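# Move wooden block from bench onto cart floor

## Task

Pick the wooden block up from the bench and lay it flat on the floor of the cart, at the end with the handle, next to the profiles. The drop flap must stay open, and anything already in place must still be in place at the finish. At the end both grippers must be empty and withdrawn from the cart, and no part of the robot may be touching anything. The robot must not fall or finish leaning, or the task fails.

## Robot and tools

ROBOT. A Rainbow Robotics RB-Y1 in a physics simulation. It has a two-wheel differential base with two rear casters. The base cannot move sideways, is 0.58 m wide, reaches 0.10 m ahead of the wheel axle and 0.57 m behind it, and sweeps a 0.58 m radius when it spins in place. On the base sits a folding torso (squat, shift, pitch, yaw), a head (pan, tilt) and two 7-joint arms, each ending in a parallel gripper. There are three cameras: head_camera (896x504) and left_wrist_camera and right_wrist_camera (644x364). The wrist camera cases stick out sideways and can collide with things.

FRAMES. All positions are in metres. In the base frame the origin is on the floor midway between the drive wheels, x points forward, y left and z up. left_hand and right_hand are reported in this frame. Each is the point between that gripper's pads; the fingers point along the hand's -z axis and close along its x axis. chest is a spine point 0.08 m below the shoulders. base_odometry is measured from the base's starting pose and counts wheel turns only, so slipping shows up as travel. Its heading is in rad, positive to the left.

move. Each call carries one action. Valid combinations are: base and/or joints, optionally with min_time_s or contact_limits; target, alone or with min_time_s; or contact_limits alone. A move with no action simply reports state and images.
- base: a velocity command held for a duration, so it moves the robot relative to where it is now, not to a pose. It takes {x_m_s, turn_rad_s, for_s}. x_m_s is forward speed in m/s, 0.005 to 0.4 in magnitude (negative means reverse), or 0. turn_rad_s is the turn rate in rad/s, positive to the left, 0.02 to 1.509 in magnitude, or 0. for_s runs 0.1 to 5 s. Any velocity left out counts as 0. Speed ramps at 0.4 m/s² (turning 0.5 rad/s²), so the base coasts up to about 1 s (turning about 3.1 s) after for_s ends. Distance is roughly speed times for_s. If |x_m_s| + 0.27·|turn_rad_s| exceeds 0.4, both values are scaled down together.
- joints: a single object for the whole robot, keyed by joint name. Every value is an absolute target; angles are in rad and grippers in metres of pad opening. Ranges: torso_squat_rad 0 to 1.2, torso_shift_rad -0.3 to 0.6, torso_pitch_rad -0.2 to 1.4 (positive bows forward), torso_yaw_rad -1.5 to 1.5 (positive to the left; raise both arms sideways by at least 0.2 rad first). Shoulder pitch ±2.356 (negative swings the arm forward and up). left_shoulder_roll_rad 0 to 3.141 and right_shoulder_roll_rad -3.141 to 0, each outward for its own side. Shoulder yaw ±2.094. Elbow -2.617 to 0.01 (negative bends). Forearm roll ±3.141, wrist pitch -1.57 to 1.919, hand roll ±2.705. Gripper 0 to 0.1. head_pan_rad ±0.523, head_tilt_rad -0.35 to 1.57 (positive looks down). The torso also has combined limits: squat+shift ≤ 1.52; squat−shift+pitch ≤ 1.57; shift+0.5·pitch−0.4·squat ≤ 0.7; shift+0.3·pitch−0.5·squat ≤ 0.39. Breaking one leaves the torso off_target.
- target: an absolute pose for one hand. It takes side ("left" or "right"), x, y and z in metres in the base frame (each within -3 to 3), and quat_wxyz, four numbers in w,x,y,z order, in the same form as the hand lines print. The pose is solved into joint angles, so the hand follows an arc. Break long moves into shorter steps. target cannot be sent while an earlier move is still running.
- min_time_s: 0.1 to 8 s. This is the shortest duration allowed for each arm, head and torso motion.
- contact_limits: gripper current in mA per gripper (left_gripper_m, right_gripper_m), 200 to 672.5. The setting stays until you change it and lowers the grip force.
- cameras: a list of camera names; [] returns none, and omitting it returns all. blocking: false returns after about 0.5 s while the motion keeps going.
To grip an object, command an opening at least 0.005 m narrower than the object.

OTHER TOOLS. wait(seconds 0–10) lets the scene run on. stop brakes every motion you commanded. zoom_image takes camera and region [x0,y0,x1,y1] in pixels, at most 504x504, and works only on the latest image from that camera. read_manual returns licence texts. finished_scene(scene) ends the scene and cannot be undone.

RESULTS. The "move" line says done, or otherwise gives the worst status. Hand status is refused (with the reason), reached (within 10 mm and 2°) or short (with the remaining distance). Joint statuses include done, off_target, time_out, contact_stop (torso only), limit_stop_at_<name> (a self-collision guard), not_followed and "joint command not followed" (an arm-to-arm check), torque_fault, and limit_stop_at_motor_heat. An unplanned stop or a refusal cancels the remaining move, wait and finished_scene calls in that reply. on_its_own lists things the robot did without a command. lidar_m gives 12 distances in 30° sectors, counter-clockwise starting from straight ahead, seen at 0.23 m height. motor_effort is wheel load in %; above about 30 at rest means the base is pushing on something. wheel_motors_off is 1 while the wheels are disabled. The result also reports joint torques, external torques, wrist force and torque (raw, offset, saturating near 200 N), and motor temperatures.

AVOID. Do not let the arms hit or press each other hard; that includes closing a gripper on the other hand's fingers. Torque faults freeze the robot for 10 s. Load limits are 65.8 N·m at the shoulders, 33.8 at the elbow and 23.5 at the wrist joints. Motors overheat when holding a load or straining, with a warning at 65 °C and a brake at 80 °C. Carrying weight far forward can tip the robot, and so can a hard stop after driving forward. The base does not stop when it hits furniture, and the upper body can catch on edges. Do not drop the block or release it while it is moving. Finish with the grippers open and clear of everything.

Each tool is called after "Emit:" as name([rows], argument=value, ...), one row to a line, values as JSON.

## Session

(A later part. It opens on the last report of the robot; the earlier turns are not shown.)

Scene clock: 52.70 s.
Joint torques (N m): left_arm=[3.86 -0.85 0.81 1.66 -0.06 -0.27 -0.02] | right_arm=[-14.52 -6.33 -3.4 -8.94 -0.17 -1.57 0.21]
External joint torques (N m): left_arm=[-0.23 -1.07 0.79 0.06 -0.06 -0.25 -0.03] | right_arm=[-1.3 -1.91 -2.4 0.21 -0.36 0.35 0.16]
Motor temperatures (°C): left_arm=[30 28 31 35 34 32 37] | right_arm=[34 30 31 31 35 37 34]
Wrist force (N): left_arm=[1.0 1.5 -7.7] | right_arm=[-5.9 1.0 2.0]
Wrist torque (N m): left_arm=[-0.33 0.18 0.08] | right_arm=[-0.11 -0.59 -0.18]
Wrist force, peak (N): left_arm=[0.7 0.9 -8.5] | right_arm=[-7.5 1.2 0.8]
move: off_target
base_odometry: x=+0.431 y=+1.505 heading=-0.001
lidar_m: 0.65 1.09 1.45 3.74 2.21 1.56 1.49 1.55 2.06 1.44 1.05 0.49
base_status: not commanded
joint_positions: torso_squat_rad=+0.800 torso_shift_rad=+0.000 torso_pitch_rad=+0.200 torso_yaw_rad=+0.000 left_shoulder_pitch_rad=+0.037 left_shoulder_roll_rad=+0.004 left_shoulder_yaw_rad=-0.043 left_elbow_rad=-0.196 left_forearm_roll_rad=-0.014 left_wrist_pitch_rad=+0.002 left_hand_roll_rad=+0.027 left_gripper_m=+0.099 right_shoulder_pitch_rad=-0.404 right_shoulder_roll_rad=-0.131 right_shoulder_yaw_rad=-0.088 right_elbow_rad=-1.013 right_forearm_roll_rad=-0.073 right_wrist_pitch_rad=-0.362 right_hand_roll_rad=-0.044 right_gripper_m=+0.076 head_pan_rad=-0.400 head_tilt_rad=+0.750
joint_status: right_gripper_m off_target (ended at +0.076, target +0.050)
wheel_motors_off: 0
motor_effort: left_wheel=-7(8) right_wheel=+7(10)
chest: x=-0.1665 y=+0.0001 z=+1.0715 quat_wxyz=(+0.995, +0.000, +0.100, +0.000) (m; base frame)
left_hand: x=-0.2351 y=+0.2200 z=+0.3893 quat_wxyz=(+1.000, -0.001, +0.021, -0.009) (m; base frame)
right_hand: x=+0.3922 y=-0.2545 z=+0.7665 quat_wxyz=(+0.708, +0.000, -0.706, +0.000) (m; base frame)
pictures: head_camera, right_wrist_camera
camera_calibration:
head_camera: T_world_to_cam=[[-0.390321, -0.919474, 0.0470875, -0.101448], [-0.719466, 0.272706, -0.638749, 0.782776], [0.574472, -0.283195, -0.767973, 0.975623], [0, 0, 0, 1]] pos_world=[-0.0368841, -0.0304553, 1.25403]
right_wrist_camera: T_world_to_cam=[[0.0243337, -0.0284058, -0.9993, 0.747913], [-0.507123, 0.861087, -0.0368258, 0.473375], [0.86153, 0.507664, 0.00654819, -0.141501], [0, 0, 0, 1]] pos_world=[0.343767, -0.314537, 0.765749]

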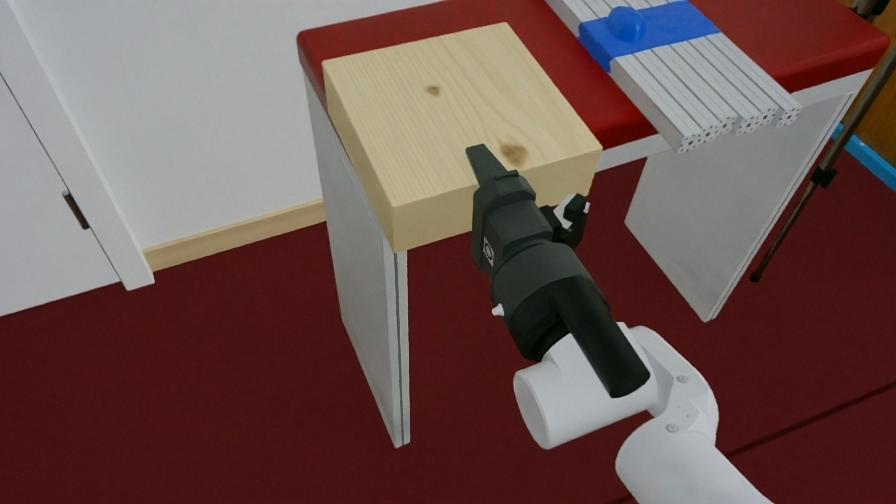

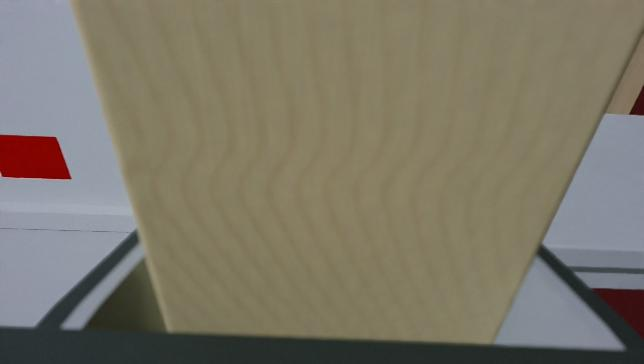

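Gripped. Lift.

Emit:
move(target={"side": "right", "x": 0.393, "y": -0.255, "z": 0.79, "quat_wxyz": [0.7071, 0.0, -0.7071, 0.0]}, min_time_s=1.5, cameras=[])

Emit:
move(target={"side": "right", "x": 0.393, "y": -0.26, "z": 0.85, "quat_wxyz": [0.7071, 0.0, -0.7071, 0.0]}, min_time_s=2, cameras=["head_camera", "right_wrist_camera"])

Scene clock: 55.70 s.
Joint torques (N m): left_arm=[3.88 -0.6 0.85 1.65 -0.06 -0.12 -0.05] | right_arm=[-24.88 -4.94 -1.44 -23.93 0.42 -9.41 0.35]
External joint torques (N m): left_arm=[-0.23 -0.82 0.83 0.04 -0.05 -0.1 -0.06] | right_arm=[-12.02 -0.65 -0.33 -14.44 0.21 -7.49 0.3]
Motor temperatures (°C): left_arm=[30 28 31 35 34 32 37] | right_arm=[34 30 31 31 35 37 34]
Wrist force (N): left_arm=[0.7 1.7 -7.9] | right_arm=[-28.6 1.0 0.3]
Wrist torque (N m): left_arm=[-0.35 0.17 0.07] | right_arm=[-0.01 1.97 -0.31]
Wrist force, peak (N): left_arm=[1.1 1.3 -8.7] | right_arm=[-29.8 1.2 0.6]
move: done
base_odometry: x=+0.431 y=+1.505 heading=-0.001
lidar_m: 0.65 1.09 1.46 3.72 2.19 1.56 1.49 1.55 2.06 1.43 1.04 0.48
base_status: not commanded
joint_positions: torso_squat_rad=+0.800 torso_shift_rad=+0.000 torso_pitch_rad=+0.201 torso_yaw_rad=+0.000 left_shoulder_pitch_rad=+0.037 left_shoulder_roll_rad=+0.004 left_shoulder_yaw_rad=-0.043 left_elbow_rad=-0.196 left_forearm_roll_rad=-0.014 left_wrist_pitch_rad=+0.002 left_hand_roll_rad=+0.027 left_gripper_m=+0.099 right_shoulder_pitch_rad=-0.364 right_shoulder_roll_rad=-0.131 right_shoulder_yaw_rad=-0.086 right_elbow_rad=-1.142 right_forearm_roll_rad=-0.072 right_wrist_pitch_rad=-0.280 right_hand_roll_rad=-0.044 right_gripper_m=+0.074 head_pan_rad=-0.400 head_tilt_rad=+0.750
joint_status: all done
wheel_motors_off: 0
motor_effort: left_wheel=-8(9) right_wheel=+8(9)
chest: x=-0.1662 y=+0.0000 z=+1.0714 quat_wxyz=(+0.995, +0.000, +0.100, +0.000) (m; base frame)
left_hand: x=-0.2353 y=+0.2200 z=+0.3893 quat_wxyz=(+1.000, -0.001, +0.021, -0.009) (m; base frame)
right_hand: x=+0.3917 y=-0.2557 z=+0.7858 quat_wxyz=(+0.705, +0.000, -0.709, +0.000) (m; base frame)
right_hand_status: reached (checked arc, planned for 1.5 s): 4 mm and 0.3 deg off.
pictures: none
No camera images: "cameras" was empty.

Scene clock: 58.03 s.
Joint torques (N m): left_arm=[3.82 -0.42 0.83 1.62 -0.09 -0.19 -0.02] | right_arm=[-24.56 -8.59 -5.19 -25.3 -0.14 -9.45 -0.01]
External joint torques (N m): left_arm=[-0.3 -0.65 0.8 0.01 -0.09 -0.16 -0.02] | right_arm=[-12.26 -4.28 -3.69 -15.19 -0.37 -7.53 -0.06]
Motor temperatures (°C): left_arm=[30 28 31 35 34 32 37] | right_arm=[34 30 31 31 35 37 34]
Wrist force (N): left_arm=[0.7 0.6 -7.6] | right_arm=[-29.4 1.3 0.2]
Wrist torque (N m): left_arm=[-0.21 0.17 0.06] | right_arm=[-0.04 1.89 -0.30]
Wrist force, peak (N): left_arm=[1.1 1.0 -8.5] | right_arm=[-30.5 1.1 -0.7]
move: done
base_odometry: x=+0.431 y=+1.505 heading=-0.001
lidar_m: 0.63 1.10 1.46 3.73 2.20 1.56 1.49 1.55 2.07 1.42 1.04 0.49
base_status: not commanded
joint_positions: torso_squat_rad=+0.800 torso_shift_rad=+0.000 torso_pitch_rad=+0.201 torso_yaw_rad=+0.000 left_shoulder_pitch_rad=+0.037 left_shoulder_roll_rad=+0.004 left_shoulder_yaw_rad=-0.043 left_elbow_rad=-0.196 left_forearm_roll_rad=-0.014 left_wrist_pitch_rad=+0.002 left_hand_roll_rad=+0.027 left_gripper_m=+0.099 right_shoulder_pitch_rad=-0.293 right_shoulder_roll_rad=-0.146 right_shoulder_yaw_rad=-0.087 right_elbow_rad=-1.470 right_forearm_roll_rad=-0.077 right_wrist_pitch_rad=-0.014 right_hand_roll_rad=-0.056 right_gripper_m=+0.074 head_pan_rad=-0.400 head_tilt_rad=+0.750
joint_status: all done
wheel_motors_off: 0
motor_effort: left_wheel=-7(8) right_wheel=+10(10)
chest: x=-0.1661 y=+0.0000 z=+1.0714 quat_wxyz=(+0.995, +0.000, +0.100, +0.000) (m; base frame)
left_hand: x=-0.2353 y=+0.2200 z=+0.3894 quat_wxyz=(+1.000, -0.001, +0.021, -0.009) (m; base frame)
right_hand: x=+0.3911 y=-0.2600 z=+0.8461 quat_wxyz=(+0.707, +0.000, -0.707, +0.000) (m; base frame)
right_hand_status: reached (checked arc, planned for 2.0 s): 4 mm and 0.1 deg off.
pictures: head_camera, right_wrist_camera
camera_calibration:
head_camera: T_world_to_cam=[[-0.39024, -0.919503, 0.0471908, -0.101468], [-0.719979, 0.272812, -0.638125, 0.782304], [0.573884, -0.282998, -0.768485, 0.975859], [0, 0, 0, 1]] pos_world=[-0.036384, -0.0305555, 1.25393]
right_wrist_camera: T_world_to_cam=[[0.0272455, -0.0284611, -0.999224, 0.82616], [-0.50692, 0.86114, -0.0383501, 0.481723], [0.861563, 0.507571, 0.00903469, -0.140432], [0, 0, 0, 1]] pos_world=[0.342677, -0.320038, 0.845262]

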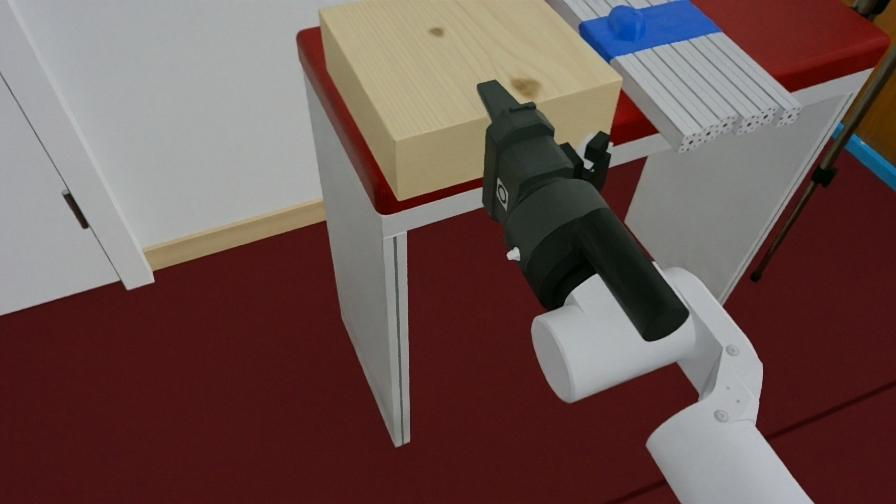

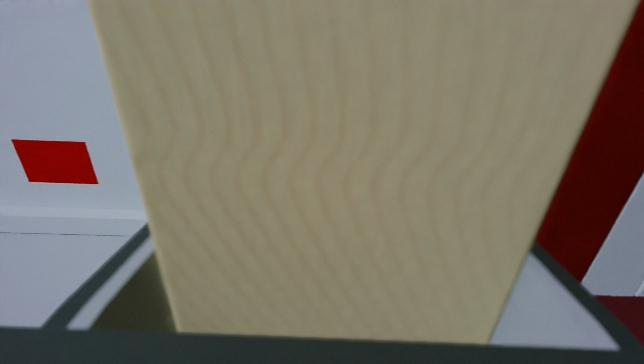

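Emit:
move(base={"x_m_s": -0.15, "for_s": 2.85}, joints={"head_tilt_rad": 0.6, "head_pan_rad": 0.0, "left_shoulder_roll_rad": 0.35, "left_elbow_rad": -0.6}, cameras=[])

Emit:
move(base={"turn_rad_s": 0.4, "for_s": 3.93}, cameras=["head_camera"])

Emit:
move(base={"x_m_s": -0.25, "for_s": 4.0}, cameras=[])

Emit:
move(base={"x_m_s": -0.25, "for_s": 4.0}, cameras=[])

Scene clock: 66.23 s.
Joint torques (N m): left_arm=[0.02 7.24 2.71 -2.07 0.02 -0.84 -0.04] | right_arm=[-25.92 -7.87 -4.48 -24.74 0.1 -9.55 -0.09]
External joint torques (N m): left_arm=[-0.41 -1.97 0.48 0.22 -0.02 -0.13 -0.03] | right_arm=[-13.62 -3.56 -2.98 -14.63 -0.14 -7.63 -0.14]
Motor temperatures (°C): left_arm=[30 28 31 35 34 32 37] | right_arm=[34 30 31 33 35 38 34]
Wrist force (N): left_arm=[-1.5 -0.8 -7.3] | right_arm=[-29.1 2.2 -0.1]
Wrist torque (N m): left_arm=[-0.14 0.04 0.09] | right_arm=[0.10 1.94 -0.29]
Wrist force, peak (N): left_arm=[1.1 1.5 -8.5] | right_arm=[-30.5 0.5 -1.2]
move: done
base_odometry: x=+0.001 y=+1.505 heading=-0.002
lidar_m: 0.90 1.54 2.02 4.10 1.55 1.10 1.06 1.11 1.47 3.68 1.32 1.30
base_status: done (sent for 2.87 of 2.87 s)
joint_positions: torso_squat_rad=+0.800 torso_shift_rad=+0.000 torso_pitch_rad=+0.201 torso_yaw_rad=+0.000 left_shoulder_pitch_rad=+0.037 left_shoulder_roll_rad=+0.350 left_shoulder_yaw_rad=-0.043 left_elbow_rad=-0.600 left_forearm_roll_rad=-0.014 left_wrist_pitch_rad=+0.002 left_hand_roll_rad=+0.027 left_gripper_m=+0.099 right_shoulder_pitch_rad=-0.293 right_shoulder_roll_rad=-0.146 right_shoulder_yaw_rad=-0.087 right_elbow_rad=-1.470 right_forearm_roll_rad=-0.077 right_wrist_pitch_rad=-0.014 right_hand_roll_rad=-0.056 right_gripper_m=+0.074 head_pan_rad=+0.000 head_tilt_rad=+0.600
joint_status: all done
wheel_motors_off: 0
motor_effort: left_wheel=-14(25) right_wheel=+15(37)
chest: x=-0.1661 y=-0.0001 z=+1.0714 quat_wxyz=(+0.995, +0.000, +0.100, +0.000) (m; base frame)
left_hand: x=-0.0347 y=+0.4507 z=+0.4462 quat_wxyz=(+0.970, +0.152, -0.174, -0.078) (m; base frame)
right_hand: x=+0.3910 y=-0.2602 z=+0.8460 quat_wxyz=(+0.707, +0.000, -0.707, +0.000) (m; base frame)
pictures: none
No camera images: "cameras" was empty.

Scene clock: 71.30 s.
Joint torques (N m): left_arm=[0.19 7.38 2.77 -2.06 -0.07 -0.87 0.01] | right_arm=[-25.79 -7.76 -3.87 -24.64 -0.03 -9.45 -0.03]
External joint torques (N m): left_arm=[-0.25 -1.82 0.55 0.23 -0.11 -0.16 0.03] | right_arm=[-13.5 -3.45 -2.37 -14.53 -0.27 -7.52 -0.08]
Motor temperatures (°C): left_arm=[30 28 31 35 34 32 37] | right_arm=[35 30 31 33 35 39 34]
Wrist force (N): left_arm=[-1.2 -0.4 -7.0] | right_arm=[-29.0 2.0 0.2]
Wrist torque (N m): left_arm=[-0.20 0.06 0.11] | right_arm=[0.03 1.98 -0.28]
Wrist force, peak (N): left_arm=[-1.1 -0.5 -7.9] | right_arm=[-29.8 0.6 0.2]
move: done
base_odometry: x=+0.001 y=+1.505 heading=+1.571
lidar_m: 4.09 1.55 1.10 1.05 1.09 1.46 3.83 1.31 1.31 0.93 1.54 2.09
base_status: done (sent for 3.93 of 3.93 s)
joint_positions: torso_squat_rad=+0.800 torso_shift_rad=+0.000 torso_pitch_rad=+0.201 torso_yaw_rad=+0.000 left_shoulder_pitch_rad=+0.037 left_shoulder_roll_rad=+0.350 left_shoulder_yaw_rad=-0.043 left_elbow_rad=-0.600 left_forearm_roll_rad=-0.014 left_wrist_pitch_rad=+0.002 left_hand_roll_rad=+0.027 left_gripper_m=+0.099 right_shoulder_pitch_rad=-0.293 right_shoulder_roll_rad=-0.146 right_shoulder_yaw_rad=-0.087 right_elbow_rad=-1.470 right_forearm_roll_rad=-0.077 right_wrist_pitch_rad=-0.014 right_hand_roll_rad=-0.056 right_gripper_m=+0.074 head_pan_rad=+0.000 head_tilt_rad=+0.600
joint_status: not commanded
wheel_motors_off: 0
motor_effort: left_wheel=+0(35) right_wheel=+21(44)
chest: x=-0.1661 y=-0.0001 z=+1.0714 quat_wxyz=(+0.995, +0.000, +0.100, +0.000) (m; base frame)
left_hand: x=-0.0347 y=+0.4506 z=+0.4462 quat_wxyz=(+0.970, +0.152, -0.174, -0.078) (m; base frame)
right_hand: x=+0.3910 y=-0.2603 z=+0.8460 quat_wxyz=(+0.707, +0.000, -0.707, +0.000) (m; base frame)
pictures: head_camera
camera_calibration:
head_camera: T_world_to_cam=[[-0.00452686, -0.999493, -0.0315254, 0.0382627], [-0.677026, 0.0262647, -0.735491, 0.909811], [0.735945, 0.018014, -0.676801, 0.876985], [0, 0, 0, 1]] pos_world=[-0.0292741, -0.00145071, 1.26391]

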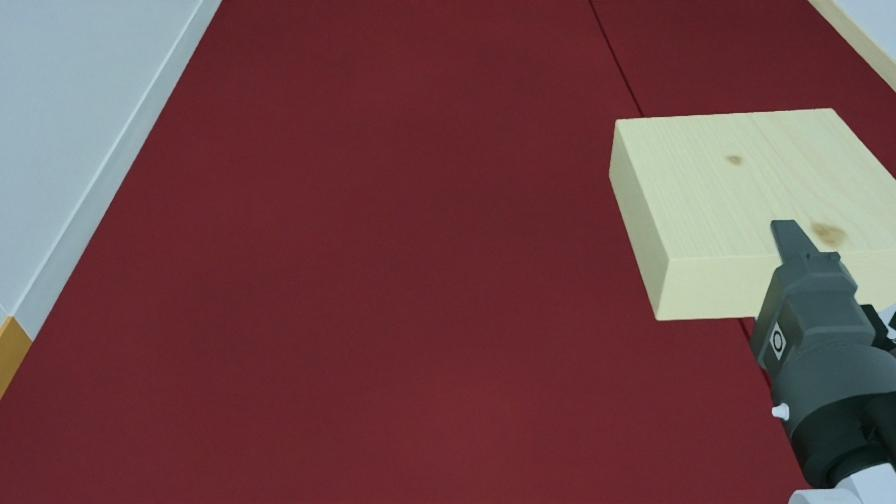

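Scene clock: 76.27 s.
Joint torques (N m): left_arm=[-0.2 7.31 2.68 -2.16 -0.07 -0.84 -0.04] | right_arm=[-25.89 -7.9 -4.03 -24.68 0.09 -9.48 -0.03]
External joint torques (N m): left_arm=[-0.63 -1.9 0.46 0.12 -0.11 -0.14 -0.03] | right_arm=[-13.59 -3.59 -2.53 -14.58 -0.14 -7.56 -0.08]
Motor temperatures (°C): left_arm=[30 28 31 35 34 32 37] | right_arm=[35 30 31 34 35 39 34]
Wrist force (N): left_arm=[-0.9 -0.7 -7.6] | right_arm=[-28.6 0.6 0.0]
Wrist torque (N m): left_arm=[-0.18 0.08 0.08] | right_arm=[-0.15 1.86 -0.29]
Wrist force, peak (N): left_arm=[-0.8 -1.1 -7.8] | right_arm=[-30.2 1.1 0.4]
move: done
base_odometry: x=+0.001 y=+0.505 heading=+1.572
lidar_m: 4.41 1.52 1.09 1.03 1.06 1.45 3.78 1.09 0.86 0.92 1.18 2.12
base_status: done (sent for 4 of 4 s)
joint_positions: torso_squat_rad=+0.800 torso_shift_rad=+0.000 torso_pitch_rad=+0.201 torso_yaw_rad=+0.000 left_shoulder_pitch_rad=+0.037 left_shoulder_roll_rad=+0.350 left_shoulder_yaw_rad=-0.043 left_elbow_rad=-0.600 left_forearm_roll_rad=-0.014 left_wrist_pitch_rad=+0.002 left_hand_roll_rad=+0.027 left_gripper_m=+0.099 right_shoulder_pitch_rad=-0.293 right_shoulder_roll_rad=-0.146 right_shoulder_yaw_rad=-0.087 right_elbow_rad=-1.470 right_forearm_roll_rad=-0.077 right_wrist_pitch_rad=-0.014 right_hand_roll_rad=-0.056 right_gripper_m=+0.074 head_pan_rad=+0.000 head_tilt_rad=+0.600
joint_status: not commanded
wheel_motors_off: 0
motor_effort: left_wheel=+17(37) right_wheel=-15(36)
chest: x=-0.1661 y=-0.0001 z=+1.0714 quat_wxyz=(+0.995, +0.000, +0.100, +0.000) (m; base frame)
left_hand: x=-0.0348 y=+0.4506 z=+0.4462 quat_wxyz=(+0.970, +0.152, -0.174, -0.078) (m; base frame)
right_hand: x=+0.3910 y=-0.2603 z=+0.8459 quat_wxyz=(+0.707, +0.000, -0.707, +0.000) (m; base frame)
pictures: none
No camera images: "cameras" was empty.

Scene clock: 81.30 s.
Joint torques (N m): left_arm=[-0.13 7.3 2.84 -2.15 -0.1 -0.93 -0.02] | right_arm=[-26.09 -8.15 -4.03 -24.48 -0.02 -9.44 -0.02]
External joint torques (N m): left_arm=[-0.57 -1.9 0.62 0.13 -0.14 -0.23 -0.01] | right_arm=[-13.8 -3.84 -2.53 -14.37 -0.26 -7.52 -0.07]
Motor temperatures (°C): left_arm=[30 28 31 35 34 32 37] | right_arm=[35 30 31 34 35 39 34]
Wrist force (N): left_arm=[-1.0 -0.8 -7.4] | right_arm=[-28.7 1.7 0.2]
Wrist torque (N m): left_arm=[-0.14 0.14 0.11] | right_arm=[-0.06 2.00 -0.27]
Wrist force, peak (N): left_arm=[-1.6 -1.3 -7.9] | right_arm=[-30.3 1.4 -1.5]
move: done
base_odometry: x=+0.003 y=-0.495 heading=+1.574
lidar_m: 4.28 1.47 1.05 1.01 1.06 1.43 3.72 2.26 0.80 0.77 0.79 1.39
base_status: done (sent for 4 of 4 s)
joint_positions: torso_squat_rad=+0.800 torso_shift_rad=+0.000 torso_pitch_rad=+0.201 torso_yaw_rad=+0.000 left_shoulder_pitch_rad=+0.037 left_shoulder_roll_rad=+0.350 left_shoulder_yaw_rad=-0.043 left_elbow_rad=-0.600 left_forearm_roll_rad=-0.014 left_wrist_pitch_rad=+0.002 left_hand_roll_rad=+0.027 left_gripper_m=+0.099 right_shoulder_pitch_rad=-0.293 right_shoulder_roll_rad=-0.146 right_shoulder_yaw_rad=-0.087 right_elbow_rad=-1.470 right_forearm_roll_rad=-0.077 right_wrist_pitch_rad=-0.014 right_hand_roll_rad=-0.056 right_gripper_m=+0.074 head_pan_rad=+0.000 head_tilt_rad=+0.600
joint_status: not commanded
wheel_motors_off: 0
motor_effort: left_wheel=+17(35) right_wheel=-17(41)
chest: x=-0.1661 y=-0.0001 z=+1.0714 quat_wxyz=(+0.995, +0.000, +0.100, +0.000) (m; base frame)
left_hand: x=-0.0348 y=+0.4506 z=+0.4462 quat_wxyz=(+0.970, +0.152, -0.174, -0.078) (m; base frame)
right_hand: x=+0.3910 y=-0.2603 z=+0.8459 quat_wxyz=(+0.707, +0.000, -0.707, +0.000) (m; base frame)
pictures: none
No camera images: "cameras" was empty.

Emit:
move(base={"turn_rad_s": -0.4, "for_s": 3.93}, joints={"head_tilt_rad": 0.9, "head_pan_rad": -0.1}, cameras=["head_camera"])

Scene clock: 89.10 s.
Joint torques (N m): left_arm=[0.01 7.58 2.61 -2.13 -0.06 -0.86 -0.03] | right_arm=[-25.93 -7.93 -4.36 -24.69 0.05 -9.54 -0.23]
External joint torques (N m): left_arm=[-0.42 -1.63 0.39 0.15 -0.1 -0.16 -0.01] | right_arm=[-13.64 -3.61 -2.86 -14.58 -0.19 -7.62 -0.28]
Motor temperatures (°C): left_arm=[30 28 31 35 34 32 37] | right_arm=[35 30 31 35 35 40 34]
Wrist force (N): left_arm=[-1.3 -0.6 -6.9] | right_arm=[-28.9 1.3 0.0]
Wrist torque (N m): left_arm=[-0.21 0.09 0.10] | right_arm=[-0.10 1.94 -0.28]
Wrist force, peak (N): left_arm=[-0.8 0.5 -8.0] | right_arm=[-29.5 1.0 -0.2]
move: done
base_odometry: x=+0.003 y=-0.495 heading=+0.001
lidar_m: 0.74 0.78 1.39 4.50 1.49 1.06 1.01 1.06 1.42 3.58 2.24 0.78
base_status: done (sent for 3.93 of 3.93 s)
joint_positions: torso_squat_rad=+0.800 torso_shift_rad=+0.000 torso_pitch_rad=+0.201 torso_yaw_rad=+0.000 left_shoulder_pitch_rad=+0.037 left_shoulder_roll_rad=+0.350 left_shoulder_yaw_rad=-0.043 left_elbow_rad=-0.600 left_forearm_roll_rad=-0.014 left_wrist_pitch_rad=+0.002 left_hand_roll_rad=+0.027 left_gripper_m=+0.099 right_shoulder_pitch_rad=-0.293 right_shoulder_roll_rad=-0.146 right_shoulder_yaw_rad=-0.087 right_elbow_rad=-1.470 right_forearm_roll_rad=-0.077 right_wrist_pitch_rad=-0.014 right_hand_roll_rad=-0.056 right_gripper_m=+0.074 head_pan_rad=-0.100 head_tilt_rad=+0.900
joint_status: all done
wheel_motors_off: 0
motor_effort: left_wheel=+21(48) right_wheel=+0(41)
chest: x=-0.1661 y=-0.0001 z=+1.0714 quat_wxyz=(+0.995, +0.000, +0.100, +0.000) (m; base frame)
left_hand: x=-0.0348 y=+0.4506 z=+0.4462 quat_wxyz=(+0.970, +0.152, -0.174, -0.078) (m; base frame)
right_hand: x=+0.3910 y=-0.2603 z=+0.8459 quat_wxyz=(+0.707, +0.000, -0.707, +0.000) (m; base frame)
pictures: head_camera
camera_calibration:
head_camera: T_world_to_cam=[[-0.111197, -0.993758, -0.00892537, -0.00148088], [-0.857948, 0.100525, -0.503805, 0.598204], [0.501558, -0.0483641, -0.863771, 1.08863], [0, 0, 0, 1]] pos_world=[-0.0329495, -0.0089555, 1.2417]

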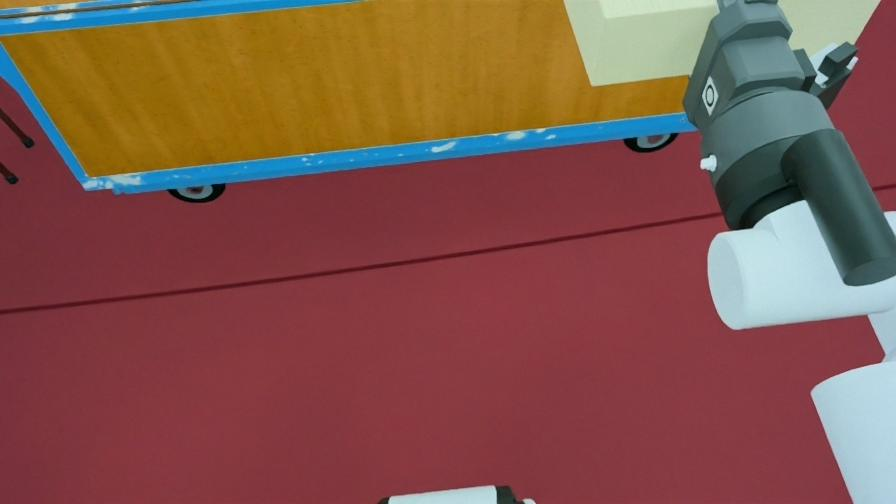

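Emit:
move(base={"x_m_s": 0.15, "for_s": 1.6}, cameras=[])

Emit:
move(target={"side": "right", "x": 0.32, "y": -0.36, "z": 0.87, "quat_wxyz": [0.7071, 0.0, -0.7071, 0.0]}, min_time_s=2, cameras=["head_camera"])

Emit:
move(joints={"torso_yaw_rad": 0.9, "head_pan_rad": -0.5, "head_tilt_rad": 0.7}, min_time_s=4, cameras=["head_camera"])

Scene clock: 94.97 s.
Joint torques (N m): left_arm=[0.75 7.55 2.62 -2.27 0.04 -0.9 0.02] | right_arm=[-25.5 -8.1 -4.29 -24.53 0.04 -9.5 -0.05]
External joint torques (N m): left_arm=[0.31 -1.65 0.4 0.01 -0.01 -0.2 0.03] | right_arm=[-13.22 -3.78 -2.79 -14.42 -0.2 -7.58 -0.1]
Motor temperatures (°C): left_arm=[30 28 31 35 34 32 37] | right_arm=[35 30 31 35 35 40 34]
Wrist force (N): left_arm=[-1.3 -0.7 -7.1] | right_arm=[-29.2 1.5 -0.5]
Wrist torque (N m): left_arm=[-0.15 0.07 0.11] | right_arm=[0.09 1.97 -0.26]
Wrist force, peak (N): left_arm=[-1.5 -0.5 -7.9] | right_arm=[-29.9 1.0 0.6]
move: done
base_odometry: x=+0.243 y=-0.495 heading=+0.000
lidar_m: 0.50 0.53 0.73 4.60 1.85 1.31 1.26 1.32 1.75 4.44 0.75 0.53
base_status: done (sent for 1.6 of 1.6 s)
joint_positions: torso_squat_rad=+0.800 torso_shift_rad=+0.000 torso_pitch_rad=+0.201 torso_yaw_rad=+0.000 left_shoulder_pitch_rad=+0.037 left_shoulder_roll_rad=+0.350 left_shoulder_yaw_rad=-0.043 left_elbow_rad=-0.600 left_forearm_roll_rad=-0.014 left_wrist_pitch_rad=+0.002 left_hand_roll_rad=+0.027 left_gripper_m=+0.099 right_shoulder_pitch_rad=-0.293 right_shoulder_roll_rad=-0.146 right_shoulder_yaw_rad=-0.087 right_elbow_rad=-1.470 right_forearm_roll_rad=-0.077 right_wrist_pitch_rad=-0.014 right_hand_roll_rad=-0.056 right_gripper_m=+0.074 head_pan_rad=-0.100 head_tilt_rad=+0.900
joint_status: not commanded
wheel_motors_off: 0
motor_effort: left_wheel=-5(50) right_wheel=+7(38)
chest: x=-0.1660 y=-0.0001 z=+1.0714 quat_wxyz=(+0.995, +0.000, +0.100, +0.000) (m; base frame)
left_hand: x=-0.0347 y=+0.4506 z=+0.4462 quat_wxyz=(+0.970, +0.152, -0.174, -0.078) (m; base frame)
right_hand: x=+0.3911 y=-0.2602 z=+0.8459 quat_wxyz=(+0.707, +0.000, -0.707, +0.000) (m; base frame)
pictures: none
No camera images: "cameras" was empty.

Scene clock: 97.30 s.
Joint torques (N m): left_arm=[0.68 7.39 2.6 -2.27 -0.02 -0.86 0] | right_arm=[-18.07 -14.28 -9.91 -22.83 0.03 -9.27 -0.04]
External joint torques (N m): left_arm=[0.25 -1.82 0.38 0.02 -0.06 -0.15 0.01] | right_arm=[-10.65 -5.2 -4.54 -13.72 -0.19 -7.39 -0.09]
Motor temperatures (°C): left_arm=[30 28 31 35 34 32 37] | right_arm=[35 30 31 36 35 40 34]
Wrist force (N): left_arm=[-1.2 -0.4 -6.8] | right_arm=[-28.5 1.4 -0.7]
Wrist torque (N m): left_arm=[-0.20 0.06 0.09] | right_arm=[-0.13 1.97 -0.26]
Wrist force, peak (N): left_arm=[-1.5 -0.9 -7.9] | right_arm=[-29.4 0.6 0.3]
move: done
base_odometry: x=+0.243 y=-0.495 heading=+0.000
lidar_m: 0.51 0.52 0.73 4.60 1.85 1.32 1.25 1.31 1.75 4.44 0.76 0.54
base_status: not commanded
joint_positions: torso_squat_rad=+0.800 torso_shift_rad=+0.000 torso_pitch_rad=+0.201 torso_yaw_rad=+0.000 left_shoulder_pitch_rad=+0.037 left_shoulder_roll_rad=+0.350 left_shoulder_yaw_rad=-0.043 left_elbow_rad=-0.600 left_forearm_roll_rad=-0.014 left_wrist_pitch_rad=+0.002 left_hand_roll_rad=+0.027 left_gripper_m=+0.099 right_shoulder_pitch_rad=-0.010 right_shoulder_roll_rad=-0.457 right_shoulder_yaw_rad=-0.084 right_elbow_rad=-1.719 right_forearm_roll_rad=-0.240 right_wrist_pitch_rad=-0.015 right_hand_roll_rad=-0.225 right_gripper_m=+0.074 head_pan_rad=-0.100 head_tilt_rad=+0.900
joint_status: all done
wheel_motors_off: 0
motor_effort: left_wheel=-6(7) right_wheel=+7(9)
chest: x=-0.1660 y=-0.0001 z=+1.0714 quat_wxyz=(+0.995, +0.000, +0.100, +0.000) (m; base frame)
left_hand: x=-0.0347 y=+0.4506 z=+0.4462 quat_wxyz=(+0.970, +0.152, -0.174, -0.078) (m; base frame)
right_hand: x=+0.3195 y=-0.3600 z=+0.8666 quat_wxyz=(+0.710, -0.001, -0.704, -0.001) (m; base frame)
right_hand_status: reached (checked arc, planned for 2.0 s): 3 mm and 0.5 deg off.
pictures: head_camera
camera_calibration:
head_camera: T_world_to_cam=[[-0.111191, -0.993759, -0.00889588, -0.00149509], [-0.858062, 0.100516, -0.503614, 0.598135], [0.501365, -0.0483643, -0.863883, 1.08867], [0, 0, 0, 1]] pos_world=[-0.0327493, -0.00895553, 1.2417]

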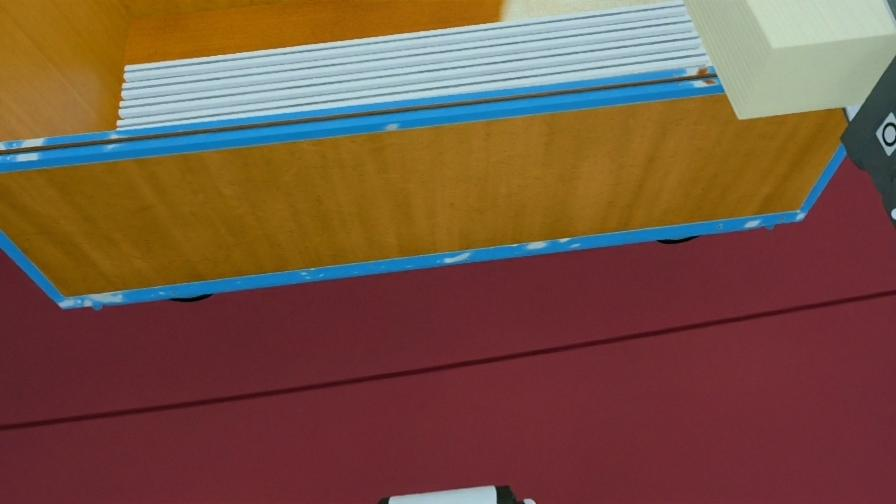

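Scene clock: 101.60 s.
Joint torques (N m): left_arm=[-0.86 11.08 4.07 -2.57 0.08 -0.93 0.07] | right_arm=[-20.79 -11.28 -8.32 -23.44 -0.09 -9.31 -0.11]
External joint torques (N m): left_arm=[0.52 -2.2 0.85 0.13 0.02 -0.18 0.08] | right_arm=[-11.42 -4.62 -4.7 -13.65 -0.33 -7.41 -0.16]
Motor temperatures (°C): left_arm=[30 28 31 35 34 32 37] | right_arm=[35 30 31 36 35 40 34]
Wrist force (N): left_arm=[-0.7 -1.1 -6.6] | right_arm=[-28.2 -3.0 2.0]
Wrist torque (N m): left_arm=[-0.16 0.14 0.09] | right_arm=[-0.40 2.00 -0.31]
Wrist force, peak (N): left_arm=[-2.1 -0.8 -7.7] | right_arm=[-29.1 1.6 0.6]
move: done
base_odometry: x=+0.243 y=-0.495 heading=+0.000
lidar_m: 0.51 0.52 0.72 4.59 1.85 1.32 1.26 1.30 1.75 4.43 0.76 0.54
base_status: not commanded
joint_positions: torso_squat_rad=+0.800 torso_shift_rad=+0.000 torso_pitch_rad=+0.201 torso_yaw_rad=+0.900 left_shoulder_pitch_rad=+0.037 left_shoulder_roll_rad=+0.350 left_shoulder_yaw_rad=-0.043 left_elbow_rad=-0.600 left_forearm_roll_rad=-0.014 left_wrist_pitch_rad=+0.002 left_hand_roll_rad=+0.027 left_gripper_m=+0.099 right_shoulder_pitch_rad=-0.009 right_shoulder_roll_rad=-0.457 right_shoulder_yaw_rad=-0.084 right_elbow_rad=-1.719 right_forearm_roll_rad=-0.240 right_wrist_pitch_rad=-0.015 right_hand_roll_rad=-0.225 right_gripper_m=+0.074 head_pan_rad=-0.500 head_tilt_rad=+0.700
joint_status: all done
wheel_motors_off: 0
motor_effort: left_wheel=-7(7) right_wheel=+7(9)
chest: x=-0.1660 y=+0.0001 z=+1.0714 quat_wxyz=(+0.896, +0.044, +0.090, +0.433) (m; base frame)
left_hand: x=-0.4745 y=+0.4787 z=+0.5356 quat_wxyz=(+0.893, +0.295, -0.085, +0.328) (m; base frame)
right_hand: x=+0.4043 y=+0.1809 z=+0.8493 quat_wxyz=(+0.640, +0.361, -0.634, +0.240) (m; base frame)
pictures: head_camera
camera_calibration:
head_camera: T_world_to_cam=[[0.373887, -0.921137, -0.108235, 0.194075], [-0.710808, -0.209621, -0.671425, 0.824417], [0.595786, 0.327971, -0.733126, 0.933676], [0, 0, 0, 1]] pos_world=[-0.0428321, 0.045366, 1.25904]

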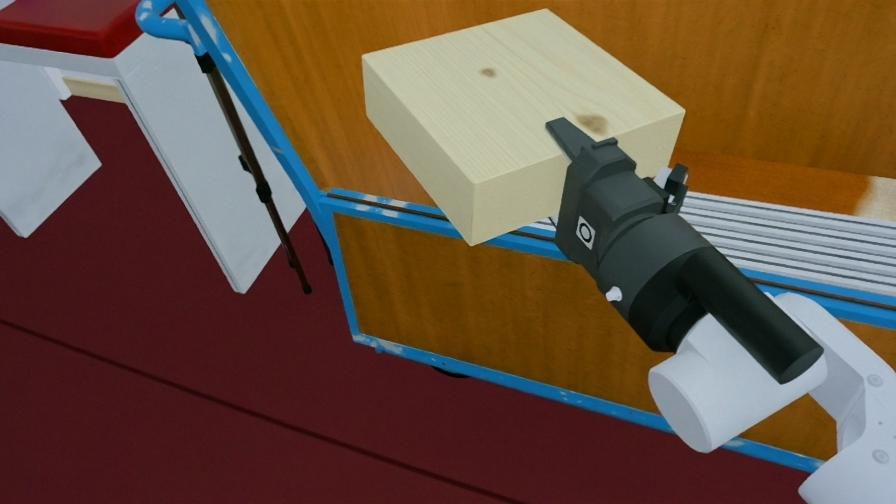

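Emit:
move(target={"side": "right", "x": 0.40, "y": 0.14, "z": 0.95, "quat_wxyz": [0.6124, 0.3536, -0.6124, 0.3536]}, min_time_s=3, cameras=[])

Emit:
move(joints={"torso_squat_rad": 0.85, "torso_shift_rad": 0.08, "torso_pitch_rad": 0.35}, min_time_s=2, cameras=["head_camera"])

Emit:
move(target={"side": "right", "x": 0.45, "y": 0.12, "z": 0.93, "quat_wxyz": [0.5964, 0.3799, -0.5964, 0.3799]}, min_time_s=2.5, cameras=[])

Emit:
move(joints={"torso_squat_rad": 0.9, "torso_shift_rad": 0.16, "torso_pitch_rad": 0.5, "head_tilt_rad": 0.6}, min_time_s=2, cameras=["head_camera"])

Emit:
move(target={"side": "right", "x": 0.48, "y": 0.10, "z": 0.90, "quat_wxyz": [0.5964, 0.3799, -0.5964, 0.3799]}, min_time_s=2.5, cameras=[])

Emit:
move(base={"x_m_s": 0.1, "for_s": 1.95}, cameras=["head_camera"])

Scene clock: 107.57 s.
Joint torques (N m): left_arm=[-1.33 11.12 3.75 -2.6 0.02 -0.87 -0.07] | right_arm=[-18.11 -15.97 -17.93 -18.13 0.73 -8.67 -0.01]
External joint torques (N m): left_arm=[0.05 -2.17 0.53 0.1 -0.04 -0.12 -0.06] | right_arm=[-10.85 -4.59 -9.88 -10.89 0.37 -6.88 -0.06]
Motor temperatures (°C): left_arm=[30 28 31 35 34 32 37] | right_arm=[35 30 31 36 35 40 34]
Wrist force (N): left_arm=[-1.5 -0.8 -6.7] | right_arm=[-28.7 0.3 0.2]
Wrist torque (N m): left_arm=[-0.25 0.04 0.10] | right_arm=[0.02 1.98 -0.27]
Wrist force, peak (N): left_arm=[-1.7 -1.3 -7.5] | right_arm=[-29.2 -2.8 2.5]
move: done
base_odometry: x=+0.243 y=-0.495 heading=+0.000
lidar_m: 0.51 0.52 0.72 4.59 1.85 1.32 1.25 1.32 1.75 4.43 0.76 0.54
base_status: not commanded
joint_positions: torso_squat_rad=+0.800 torso_shift_rad=+0.000 torso_pitch_rad=+0.201 torso_yaw_rad=+0.900 left_shoulder_pitch_rad=+0.037 left_shoulder_roll_rad=+0.350 left_shoulder_yaw_rad=-0.043 left_elbow_rad=-0.600 left_forearm_roll_rad=-0.014 left_wrist_pitch_rad=+0.002 left_hand_roll_rad=+0.027 left_gripper_m=+0.099 right_shoulder_pitch_rad=+0.161 right_shoulder_roll_rad=-0.926 right_shoulder_yaw_rad=-0.162 right_elbow_rad=-2.081 right_forearm_roll_rad=-0.418 right_wrist_pitch_rad=+0.214 right_hand_roll_rad=-0.382 right_gripper_m=+0.074 head_pan_rad=-0.500 head_tilt_rad=+0.700
joint_status: all done
wheel_motors_off: 0
motor_effort: left_wheel=-7(8) right_wheel=+6(11)
chest: x=-0.1660 y=+0.0001 z=+1.0714 quat_wxyz=(+0.896, +0.044, +0.090, +0.433) (m; base frame)
left_hand: x=-0.4745 y=+0.4787 z=+0.5356 quat_wxyz=(+0.893, +0.295, -0.085, +0.328) (m; base frame)
right_hand: x=+0.4000 y=+0.1395 z=+0.9466 quat_wxyz=(+0.615, +0.352, -0.610, +0.354) (m; base frame)
right_hand_status: reached (checked arc, planned for 3.0 s): 3 mm and 0.5 deg off.
pictures: none
No camera images: "cameras" was empty.

Scene clock: 109.87 s.
Joint torques (N m): left_arm=[1.1 13.74 4.37 -1.28 -0.09 -0.74 -0.14] | right_arm=[-17.3 -14.19 -16.21 -19.29 0.91 -9.08 -0.18]
External joint torques (N m): left_arm=[-0.46 -2.11 0.54 0.15 -0.15 -0.23 -0.13] | right_arm=[-11.19 -4.3 -9.17 -11.15 0.58 -7.23 -0.23]
Motor temperatures (°C): left_arm=[30 28 31 35 34 32 37] | right_arm=[35 30 32 36 35 40 34]
Wrist force (N): left_arm=[0.1 -2.4 -7.0] | right_arm=[-28.3 -2.4 -1.8]
Wrist torque (N m): left_arm=[-0.07 0.18 0.13] | right_arm=[-0.30 1.99 -0.29]
Wrist force, peak (N): left_arm=[-0.7 -2.7 -7.4] | right_arm=[-29.1 -1.4 -1.1]
move: done
base_odometry: x=+0.243 y=-0.495 heading=+0.000
lidar_m: 0.51 0.53 0.73 4.59 1.85 1.31 1.25 1.30 1.76 4.44 0.76 0.55
base_status: not commanded
joint_positions: torso_squat_rad=+0.850 torso_shift_rad=+0.080 torso_pitch_rad=+0.351 torso_yaw_rad=+0.900 left_shoulder_pitch_rad=+0.037 left_shoulder_roll_rad=+0.350 left_shoulder_yaw_rad=-0.043 left_elbow_rad=-0.600 left_forearm_roll_rad=-0.014 left_wrist_pitch_rad=+0.002 left_hand_roll_rad=+0.027 left_gripper_m=+0.099 right_shoulder_pitch_rad=+0.161 right_shoulder_roll_rad=-0.926 right_shoulder_yaw_rad=-0.162 right_elbow_rad=-2.081 right_forearm_roll_rad=-0.418 right_wrist_pitch_rad=+0.214 right_hand_roll_rad=-0.382 right_gripper_m=+0.074 head_pan_rad=-0.500 head_tilt_rad=+0.700
joint_status: all done
wheel_motors_off: 0
motor_effort: left_wheel=-7(7) right_wheel=+7(9)
chest: x=-0.0845 y=+0.0001 z=+1.0316 quat_wxyz=(+0.887, +0.076, +0.157, +0.428) (m; base frame)
left_hand: x=-0.4696 y=+0.4787 z=+0.5479 quat_wxyz=(+0.897, +0.319, -0.018, +0.305) (m; base frame)
right_hand: x=+0.4566 y=+0.1394 z=+0.8236 quat_wxyz=(+0.659, +0.378, -0.562, +0.326) (m; base frame)
pictures: head_camera
camera_calibration:
head_camera: T_world_to_cam=[[0.353453, -0.921155, -0.162927, 0.214025], [-0.80318, -0.209549, -0.557666, 0.730407], [0.479556, 0.327969, -0.813918, 0.929478], [0, 0, 0, 1]] pos_world=[0.0652643, 0.0453662, 1.19871]

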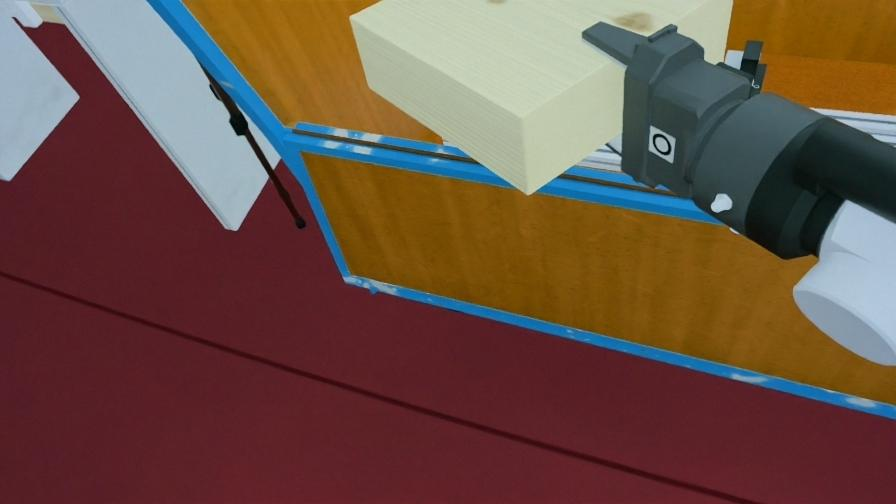

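Scene clock: 112.70 s.
Joint torques (N m): left_arm=[1.01 13.78 4.64 -1.49 -0.03 -0.73 -0.01] | right_arm=[-15.25 -15.36 -19.01 -14.47 0.9 -8.29 -0.15]
External joint torques (N m): left_arm=[-0.55 -2.08 0.81 -0.07 -0.09 -0.22 -0.01] | right_arm=[-10.08 -4.28 -10.4 -8.67 0.51 -6.55 -0.2]
Motor temperatures (°C): left_arm=[30 28 31 35 34 32 37] | right_arm=[35 30 32 36 35 40 34]
Wrist force (N): left_arm=[-0.3 -2.1 -6.9] | right_arm=[-28.7 1.4 0.6]
Wrist torque (N m): left_arm=[-0.11 0.18 0.06] | right_arm=[-0.10 2.00 -0.24]
Wrist force, peak (N): left_arm=[-0.4 -2.2 -7.4] | right_arm=[-29.1 1.3 0.6]
move: done
base_odometry: x=+0.243 y=-0.495 heading=+0.000
lidar_m: 0.51 0.53 0.72 4.59 1.85 1.31 1.25 1.31 1.75 4.43 0.75 0.53
base_status: not commanded
joint_positions: torso_squat_rad=+0.850 torso_shift_rad=+0.080 torso_pitch_rad=+0.351 torso_yaw_rad=+0.900 left_shoulder_pitch_rad=+0.037 left_shoulder_roll_rad=+0.350 left_shoulder_yaw_rad=-0.043 left_elbow_rad=-0.600 left_forearm_roll_rad=-0.014 left_wrist_pitch_rad=+0.002 left_hand_roll_rad=+0.027 left_gripper_m=+0.099 right_shoulder_pitch_rad=+0.320 right_shoulder_roll_rad=-1.165 right_shoulder_yaw_rad=-0.416 right_elbow_rad=-2.282 right_forearm_roll_rad=-0.538 right_wrist_pitch_rad=+0.235 right_hand_roll_rad=-0.448 right_gripper_m=+0.074 head_pan_rad=-0.500 head_tilt_rad=+0.700
joint_status: all done
wheel_motors_off: 0
motor_effort: left_wheel=-7(8) right_wheel=+8(9)
chest: x=-0.0845 y=+0.0001 z=+1.0316 quat_wxyz=(+0.887, +0.076, +0.157, +0.428) (m; base frame)
left_hand: x=-0.4696 y=+0.4787 z=+0.5479 quat_wxyz=(+0.897, +0.319, -0.018, +0.305) (m; base frame)
right_hand: x=+0.4503 y=+0.1196 z=+0.9270 quat_wxyz=(+0.599, +0.379, -0.594, +0.380) (m; base frame)
right_hand_status: reached (checked arc, planned for 2.5 s): 3 mm and 0.4 deg off.
pictures: none
No camera images: "cameras" was empty.

Scene clock: 115.00 s.
Joint torques (N m): left_arm=[3.89 15.55 5.13 0.03 0.03 -0.4 0] | right_arm=[-14.73 -13.45 -17.5 -16.23 0.96 -8.95 0.01]
External joint torques (N m): left_arm=[-0.59 -2.52 0.79 0.15 -0.04 -0.15 0] | right_arm=[-10.42 -3.64 -9.68 -9.33 0.61 -7.12 -0.04]
Motor temperatures (°C): left_arm=[30 28 31 35 34 32 37] | right_arm=[35 30 32 36 35 40 34]
Wrist force (N): left_arm=[-0.4 -3.4 -6.4] | right_arm=[-28.3 -2.1 -1.6]
Wrist torque (N m): left_arm=[0.03 0.09 0.12] | right_arm=[-0.37 1.95 -0.29]
Wrist force, peak (N): left_arm=[-0.1 -3.3 -7.0] | right_arm=[-29.2 -2.8 -1.5]
move: done
base_odometry: x=+0.243 y=-0.495 heading=+0.000
lidar_m: 0.51 0.52 0.73 4.60 1.84 1.32 1.25 1.32 1.76 4.43 0.76 0.54
base_status: not commanded
joint_positions: torso_squat_rad=+0.900 torso_shift_rad=+0.160 torso_pitch_rad=+0.501 torso_yaw_rad=+0.900 left_shoulder_pitch_rad=+0.037 left_shoulder_roll_rad=+0.350 left_shoulder_yaw_rad=-0.043 left_elbow_rad=-0.600 left_forearm_roll_rad=-0.014 left_wrist_pitch_rad=+0.002 left_hand_roll_rad=+0.027 left_gripper_m=+0.099 right_shoulder_pitch_rad=+0.320 right_shoulder_roll_rad=-1.165 right_shoulder_yaw_rad=-0.416 right_elbow_rad=-2.282 right_forearm_roll_rad=-0.538 right_wrist_pitch_rad=+0.235 right_hand_roll_rad=-0.448 right_gripper_m=+0.074 head_pan_rad=-0.500 head_tilt_rad=+0.600
joint_status: all done
wheel_motors_off: 0
motor_effort: left_wheel=-7(8) right_wheel=+8(10)
chest: x=-0.0098 y=+0.0001 z=+0.9815 quat_wxyz=(+0.872, +0.108, +0.223, +0.421) (m; base frame)
left_hand: x=-0.4630 y=+0.4787 z=+0.5608 quat_wxyz=(+0.896, +0.341, +0.050, +0.281) (m; base frame)
right_hand: x=+0.5034 y=+0.1195 z=+0.7981 quat_wxyz=(+0.642, +0.406, -0.548, +0.350) (m; base frame)
pictures: head_camera
camera_calibration:
head_camera: T_world_to_cam=[[0.327704, -0.919933, -0.21525, 0.230409], [-0.837412, -0.177337, -0.517003, 0.731759], [0.437437, 0.349677, -0.828478, 0.84913], [0, 0, 0, 1]] pos_world=[0.165837, 0.0448077, 1.1314]

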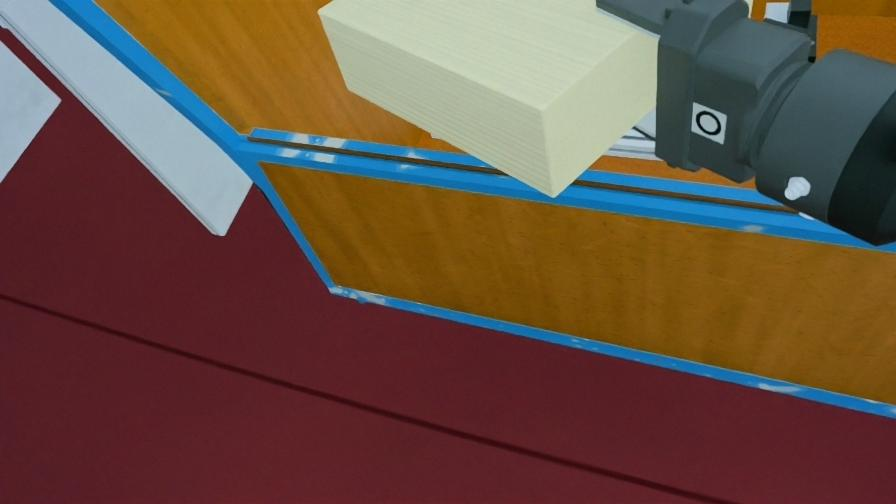

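Scene clock: 117.83 s.
Joint torques (N m): left_arm=[4.25 15.5 5.11 -0.04 -0.07 -0.46 -0.01] | right_arm=[-12.23 -12.39 -17.06 -12.5 1.77 -8.24 -0.1]
External joint torques (N m): left_arm=[-0.23 -2.57 0.77 0.07 -0.14 -0.21 -0.01] | right_arm=[-9.3 -3.43 -9.59 -7.64 1.22 -6.53 -0.15]
Motor temperatures (°C): left_arm=[30 28 31 35 34 32 37] | right_arm=[35 30 32 35 35 40 34]
Wrist force (N): left_arm=[-0.2 -2.8 -6.3] | right_arm=[-28.7 1.4 0.6]
Wrist torque (N m): left_arm=[-0.05 0.09 0.09] | right_arm=[-0.10 1.95 -0.27]
Wrist force, peak (N): left_arm=[0.5 -3.4 -6.6] | right_arm=[-29.3 -2.6 -1.5]
move: done
base_odometry: x=+0.243 y=-0.495 heading=+0.000
lidar_m: 0.50 0.53 0.72 4.59 1.84 1.31 1.25 1.31 1.76 4.44 0.76 0.54
base_status: not commanded
joint_positions: torso_squat_rad=+0.900 torso_shift_rad=+0.160 torso_pitch_rad=+0.501 torso_yaw_rad=+0.900 left_shoulder_pitch_rad=+0.037 left_shoulder_roll_rad=+0.350 left_shoulder_yaw_rad=-0.043 left_elbow_rad=-0.600 left_forearm_roll_rad=-0.014 left_wrist_pitch_rad=+0.002 left_hand_roll_rad=+0.027 left_gripper_m=+0.099 right_shoulder_pitch_rad=+0.434 right_shoulder_roll_rad=-1.199 right_shoulder_yaw_rad=-0.748 right_elbow_rad=-2.547 right_forearm_roll_rad=-0.600 right_wrist_pitch_rad=+0.420 right_hand_roll_rad=-0.480 right_gripper_m=+0.074 head_pan_rad=-0.500 head_tilt_rad=+0.600
joint_status: all done
wheel_motors_off: 0
motor_effort: left_wheel=-6(8) right_wheel=+8(10)
chest: x=-0.0098 y=+0.0001 z=+0.9815 quat_wxyz=(+0.872, +0.108, +0.223, +0.421) (m; base frame)
left_hand: x=-0.4630 y=+0.4787 z=+0.5608 quat_wxyz=(+0.896, +0.341, +0.050, +0.281) (m; base frame)
right_hand: x=+0.4801 y=+0.1004 z=+0.8975 quat_wxyz=(+0.598, +0.379, -0.596, +0.379) (m; base frame)
right_hand_status: reached (checked arc, planned for 2.5 s): 2 mm and 0.3 deg off.
pictures: none
No camera images: "cameras" was empty.

Scene clock: 120.37 s.
Joint torques (N m): left_arm=[3.81 15.69 5.09 -0.11 -0.04 -0.4 -0.09] | right_arm=[-12.62 -11.59 -15.97 -11.72 1.95 -8.27 -0.02]
External joint torques (N m): left_arm=[-0.67 -2.38 0.75 0.01 -0.11 -0.15 -0.09] | right_arm=[-9.69 -2.63 -8.5 -6.81 1.41 -6.54 -0.07]
Motor temperatures (°C): left_arm=[30 28 31 35 34 32 37] | right_arm=[35 30 32 35 35 40 34]
Wrist force (N): left_arm=[0.2 -2.8 -6.5] | right_arm=[-28.5 1.7 0.2]
Wrist torque (N m): left_arm=[-0.02 0.15 0.09] | right_arm=[0.15 1.99 -0.25]
Wrist force, peak (N): left_arm=[0.0 -2.8 -7.2] | right_arm=[-30.5 0.4 0.1]
move: done
base_odometry: x=+0.440 y=-0.495 heading=+0.000
lidar_m: 0.31 0.33 0.45 1.84 2.14 1.51 1.45 1.52 2.03 4.92 0.47 0.34
base_status: done (sent for 1.97 of 1.97 s)
joint_positions: torso_squat_rad=+0.900 torso_shift_rad=+0.160 torso_pitch_rad=+0.501 torso_yaw_rad=+0.900 left_shoulder_pitch_rad=+0.037 left_shoulder_roll_rad=+0.350 left_shoulder_yaw_rad=-0.043 left_elbow_rad=-0.600 left_forearm_roll_rad=-0.014 left_wrist_pitch_rad=+0.002 left_hand_roll_rad=+0.027 left_gripper_m=+0.099 right_shoulder_pitch_rad=+0.434 right_shoulder_roll_rad=-1.200 right_shoulder_yaw_rad=-0.748 right_elbow_rad=-2.547 right_forearm_roll_rad=-0.600 right_wrist_pitch_rad=+0.420 right_hand_roll_rad=-0.480 right_gripper_m=+0.074 head_pan_rad=-0.500 head_tilt_rad=+0.600
joint_status: not commanded
wheel_motors_off: 0
motor_effort: left_wheel=-5(17) right_wheel=+4(29)
chest: x=-0.0098 y=+0.0001 z=+0.9815 quat_wxyz=(+0.872, +0.108, +0.223, +0.421) (m; base frame)
left_hand: x=-0.4629 y=+0.4787 z=+0.5608 quat_wxyz=(+0.896, +0.341, +0.050, +0.281) (m; base frame)
right_hand: x=+0.4801 y=+0.1005 z=+0.8975 quat_wxyz=(+0.598, +0.379, -0.596, +0.379) (m; base frame)
pictures: head_camera
camera_calibration:
head_camera: T_world_to_cam=[[0.327657, -0.919944, -0.215279, 0.230542], [-0.837431, -0.177286, -0.51699, 0.731763], [0.437436, 0.349676, -0.828478, 0.849096], [0, 0, 0, 1]] pos_world=[0.165837, 0.0449079, 1.1314]

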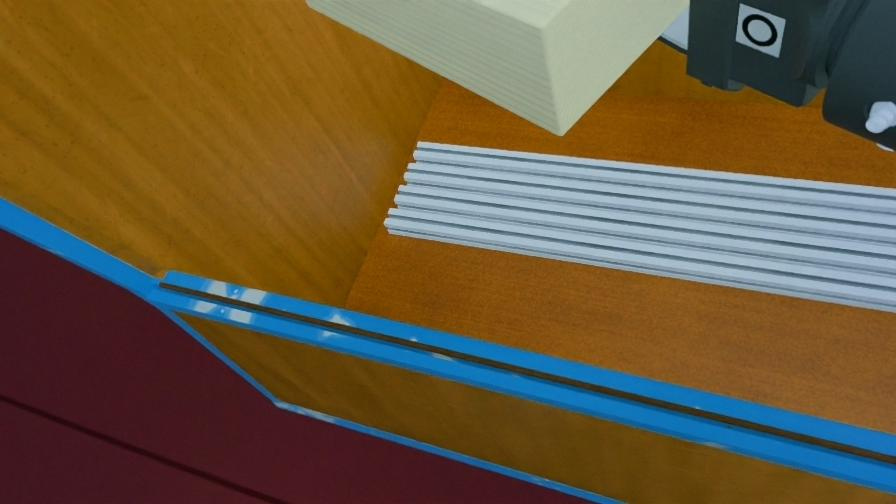

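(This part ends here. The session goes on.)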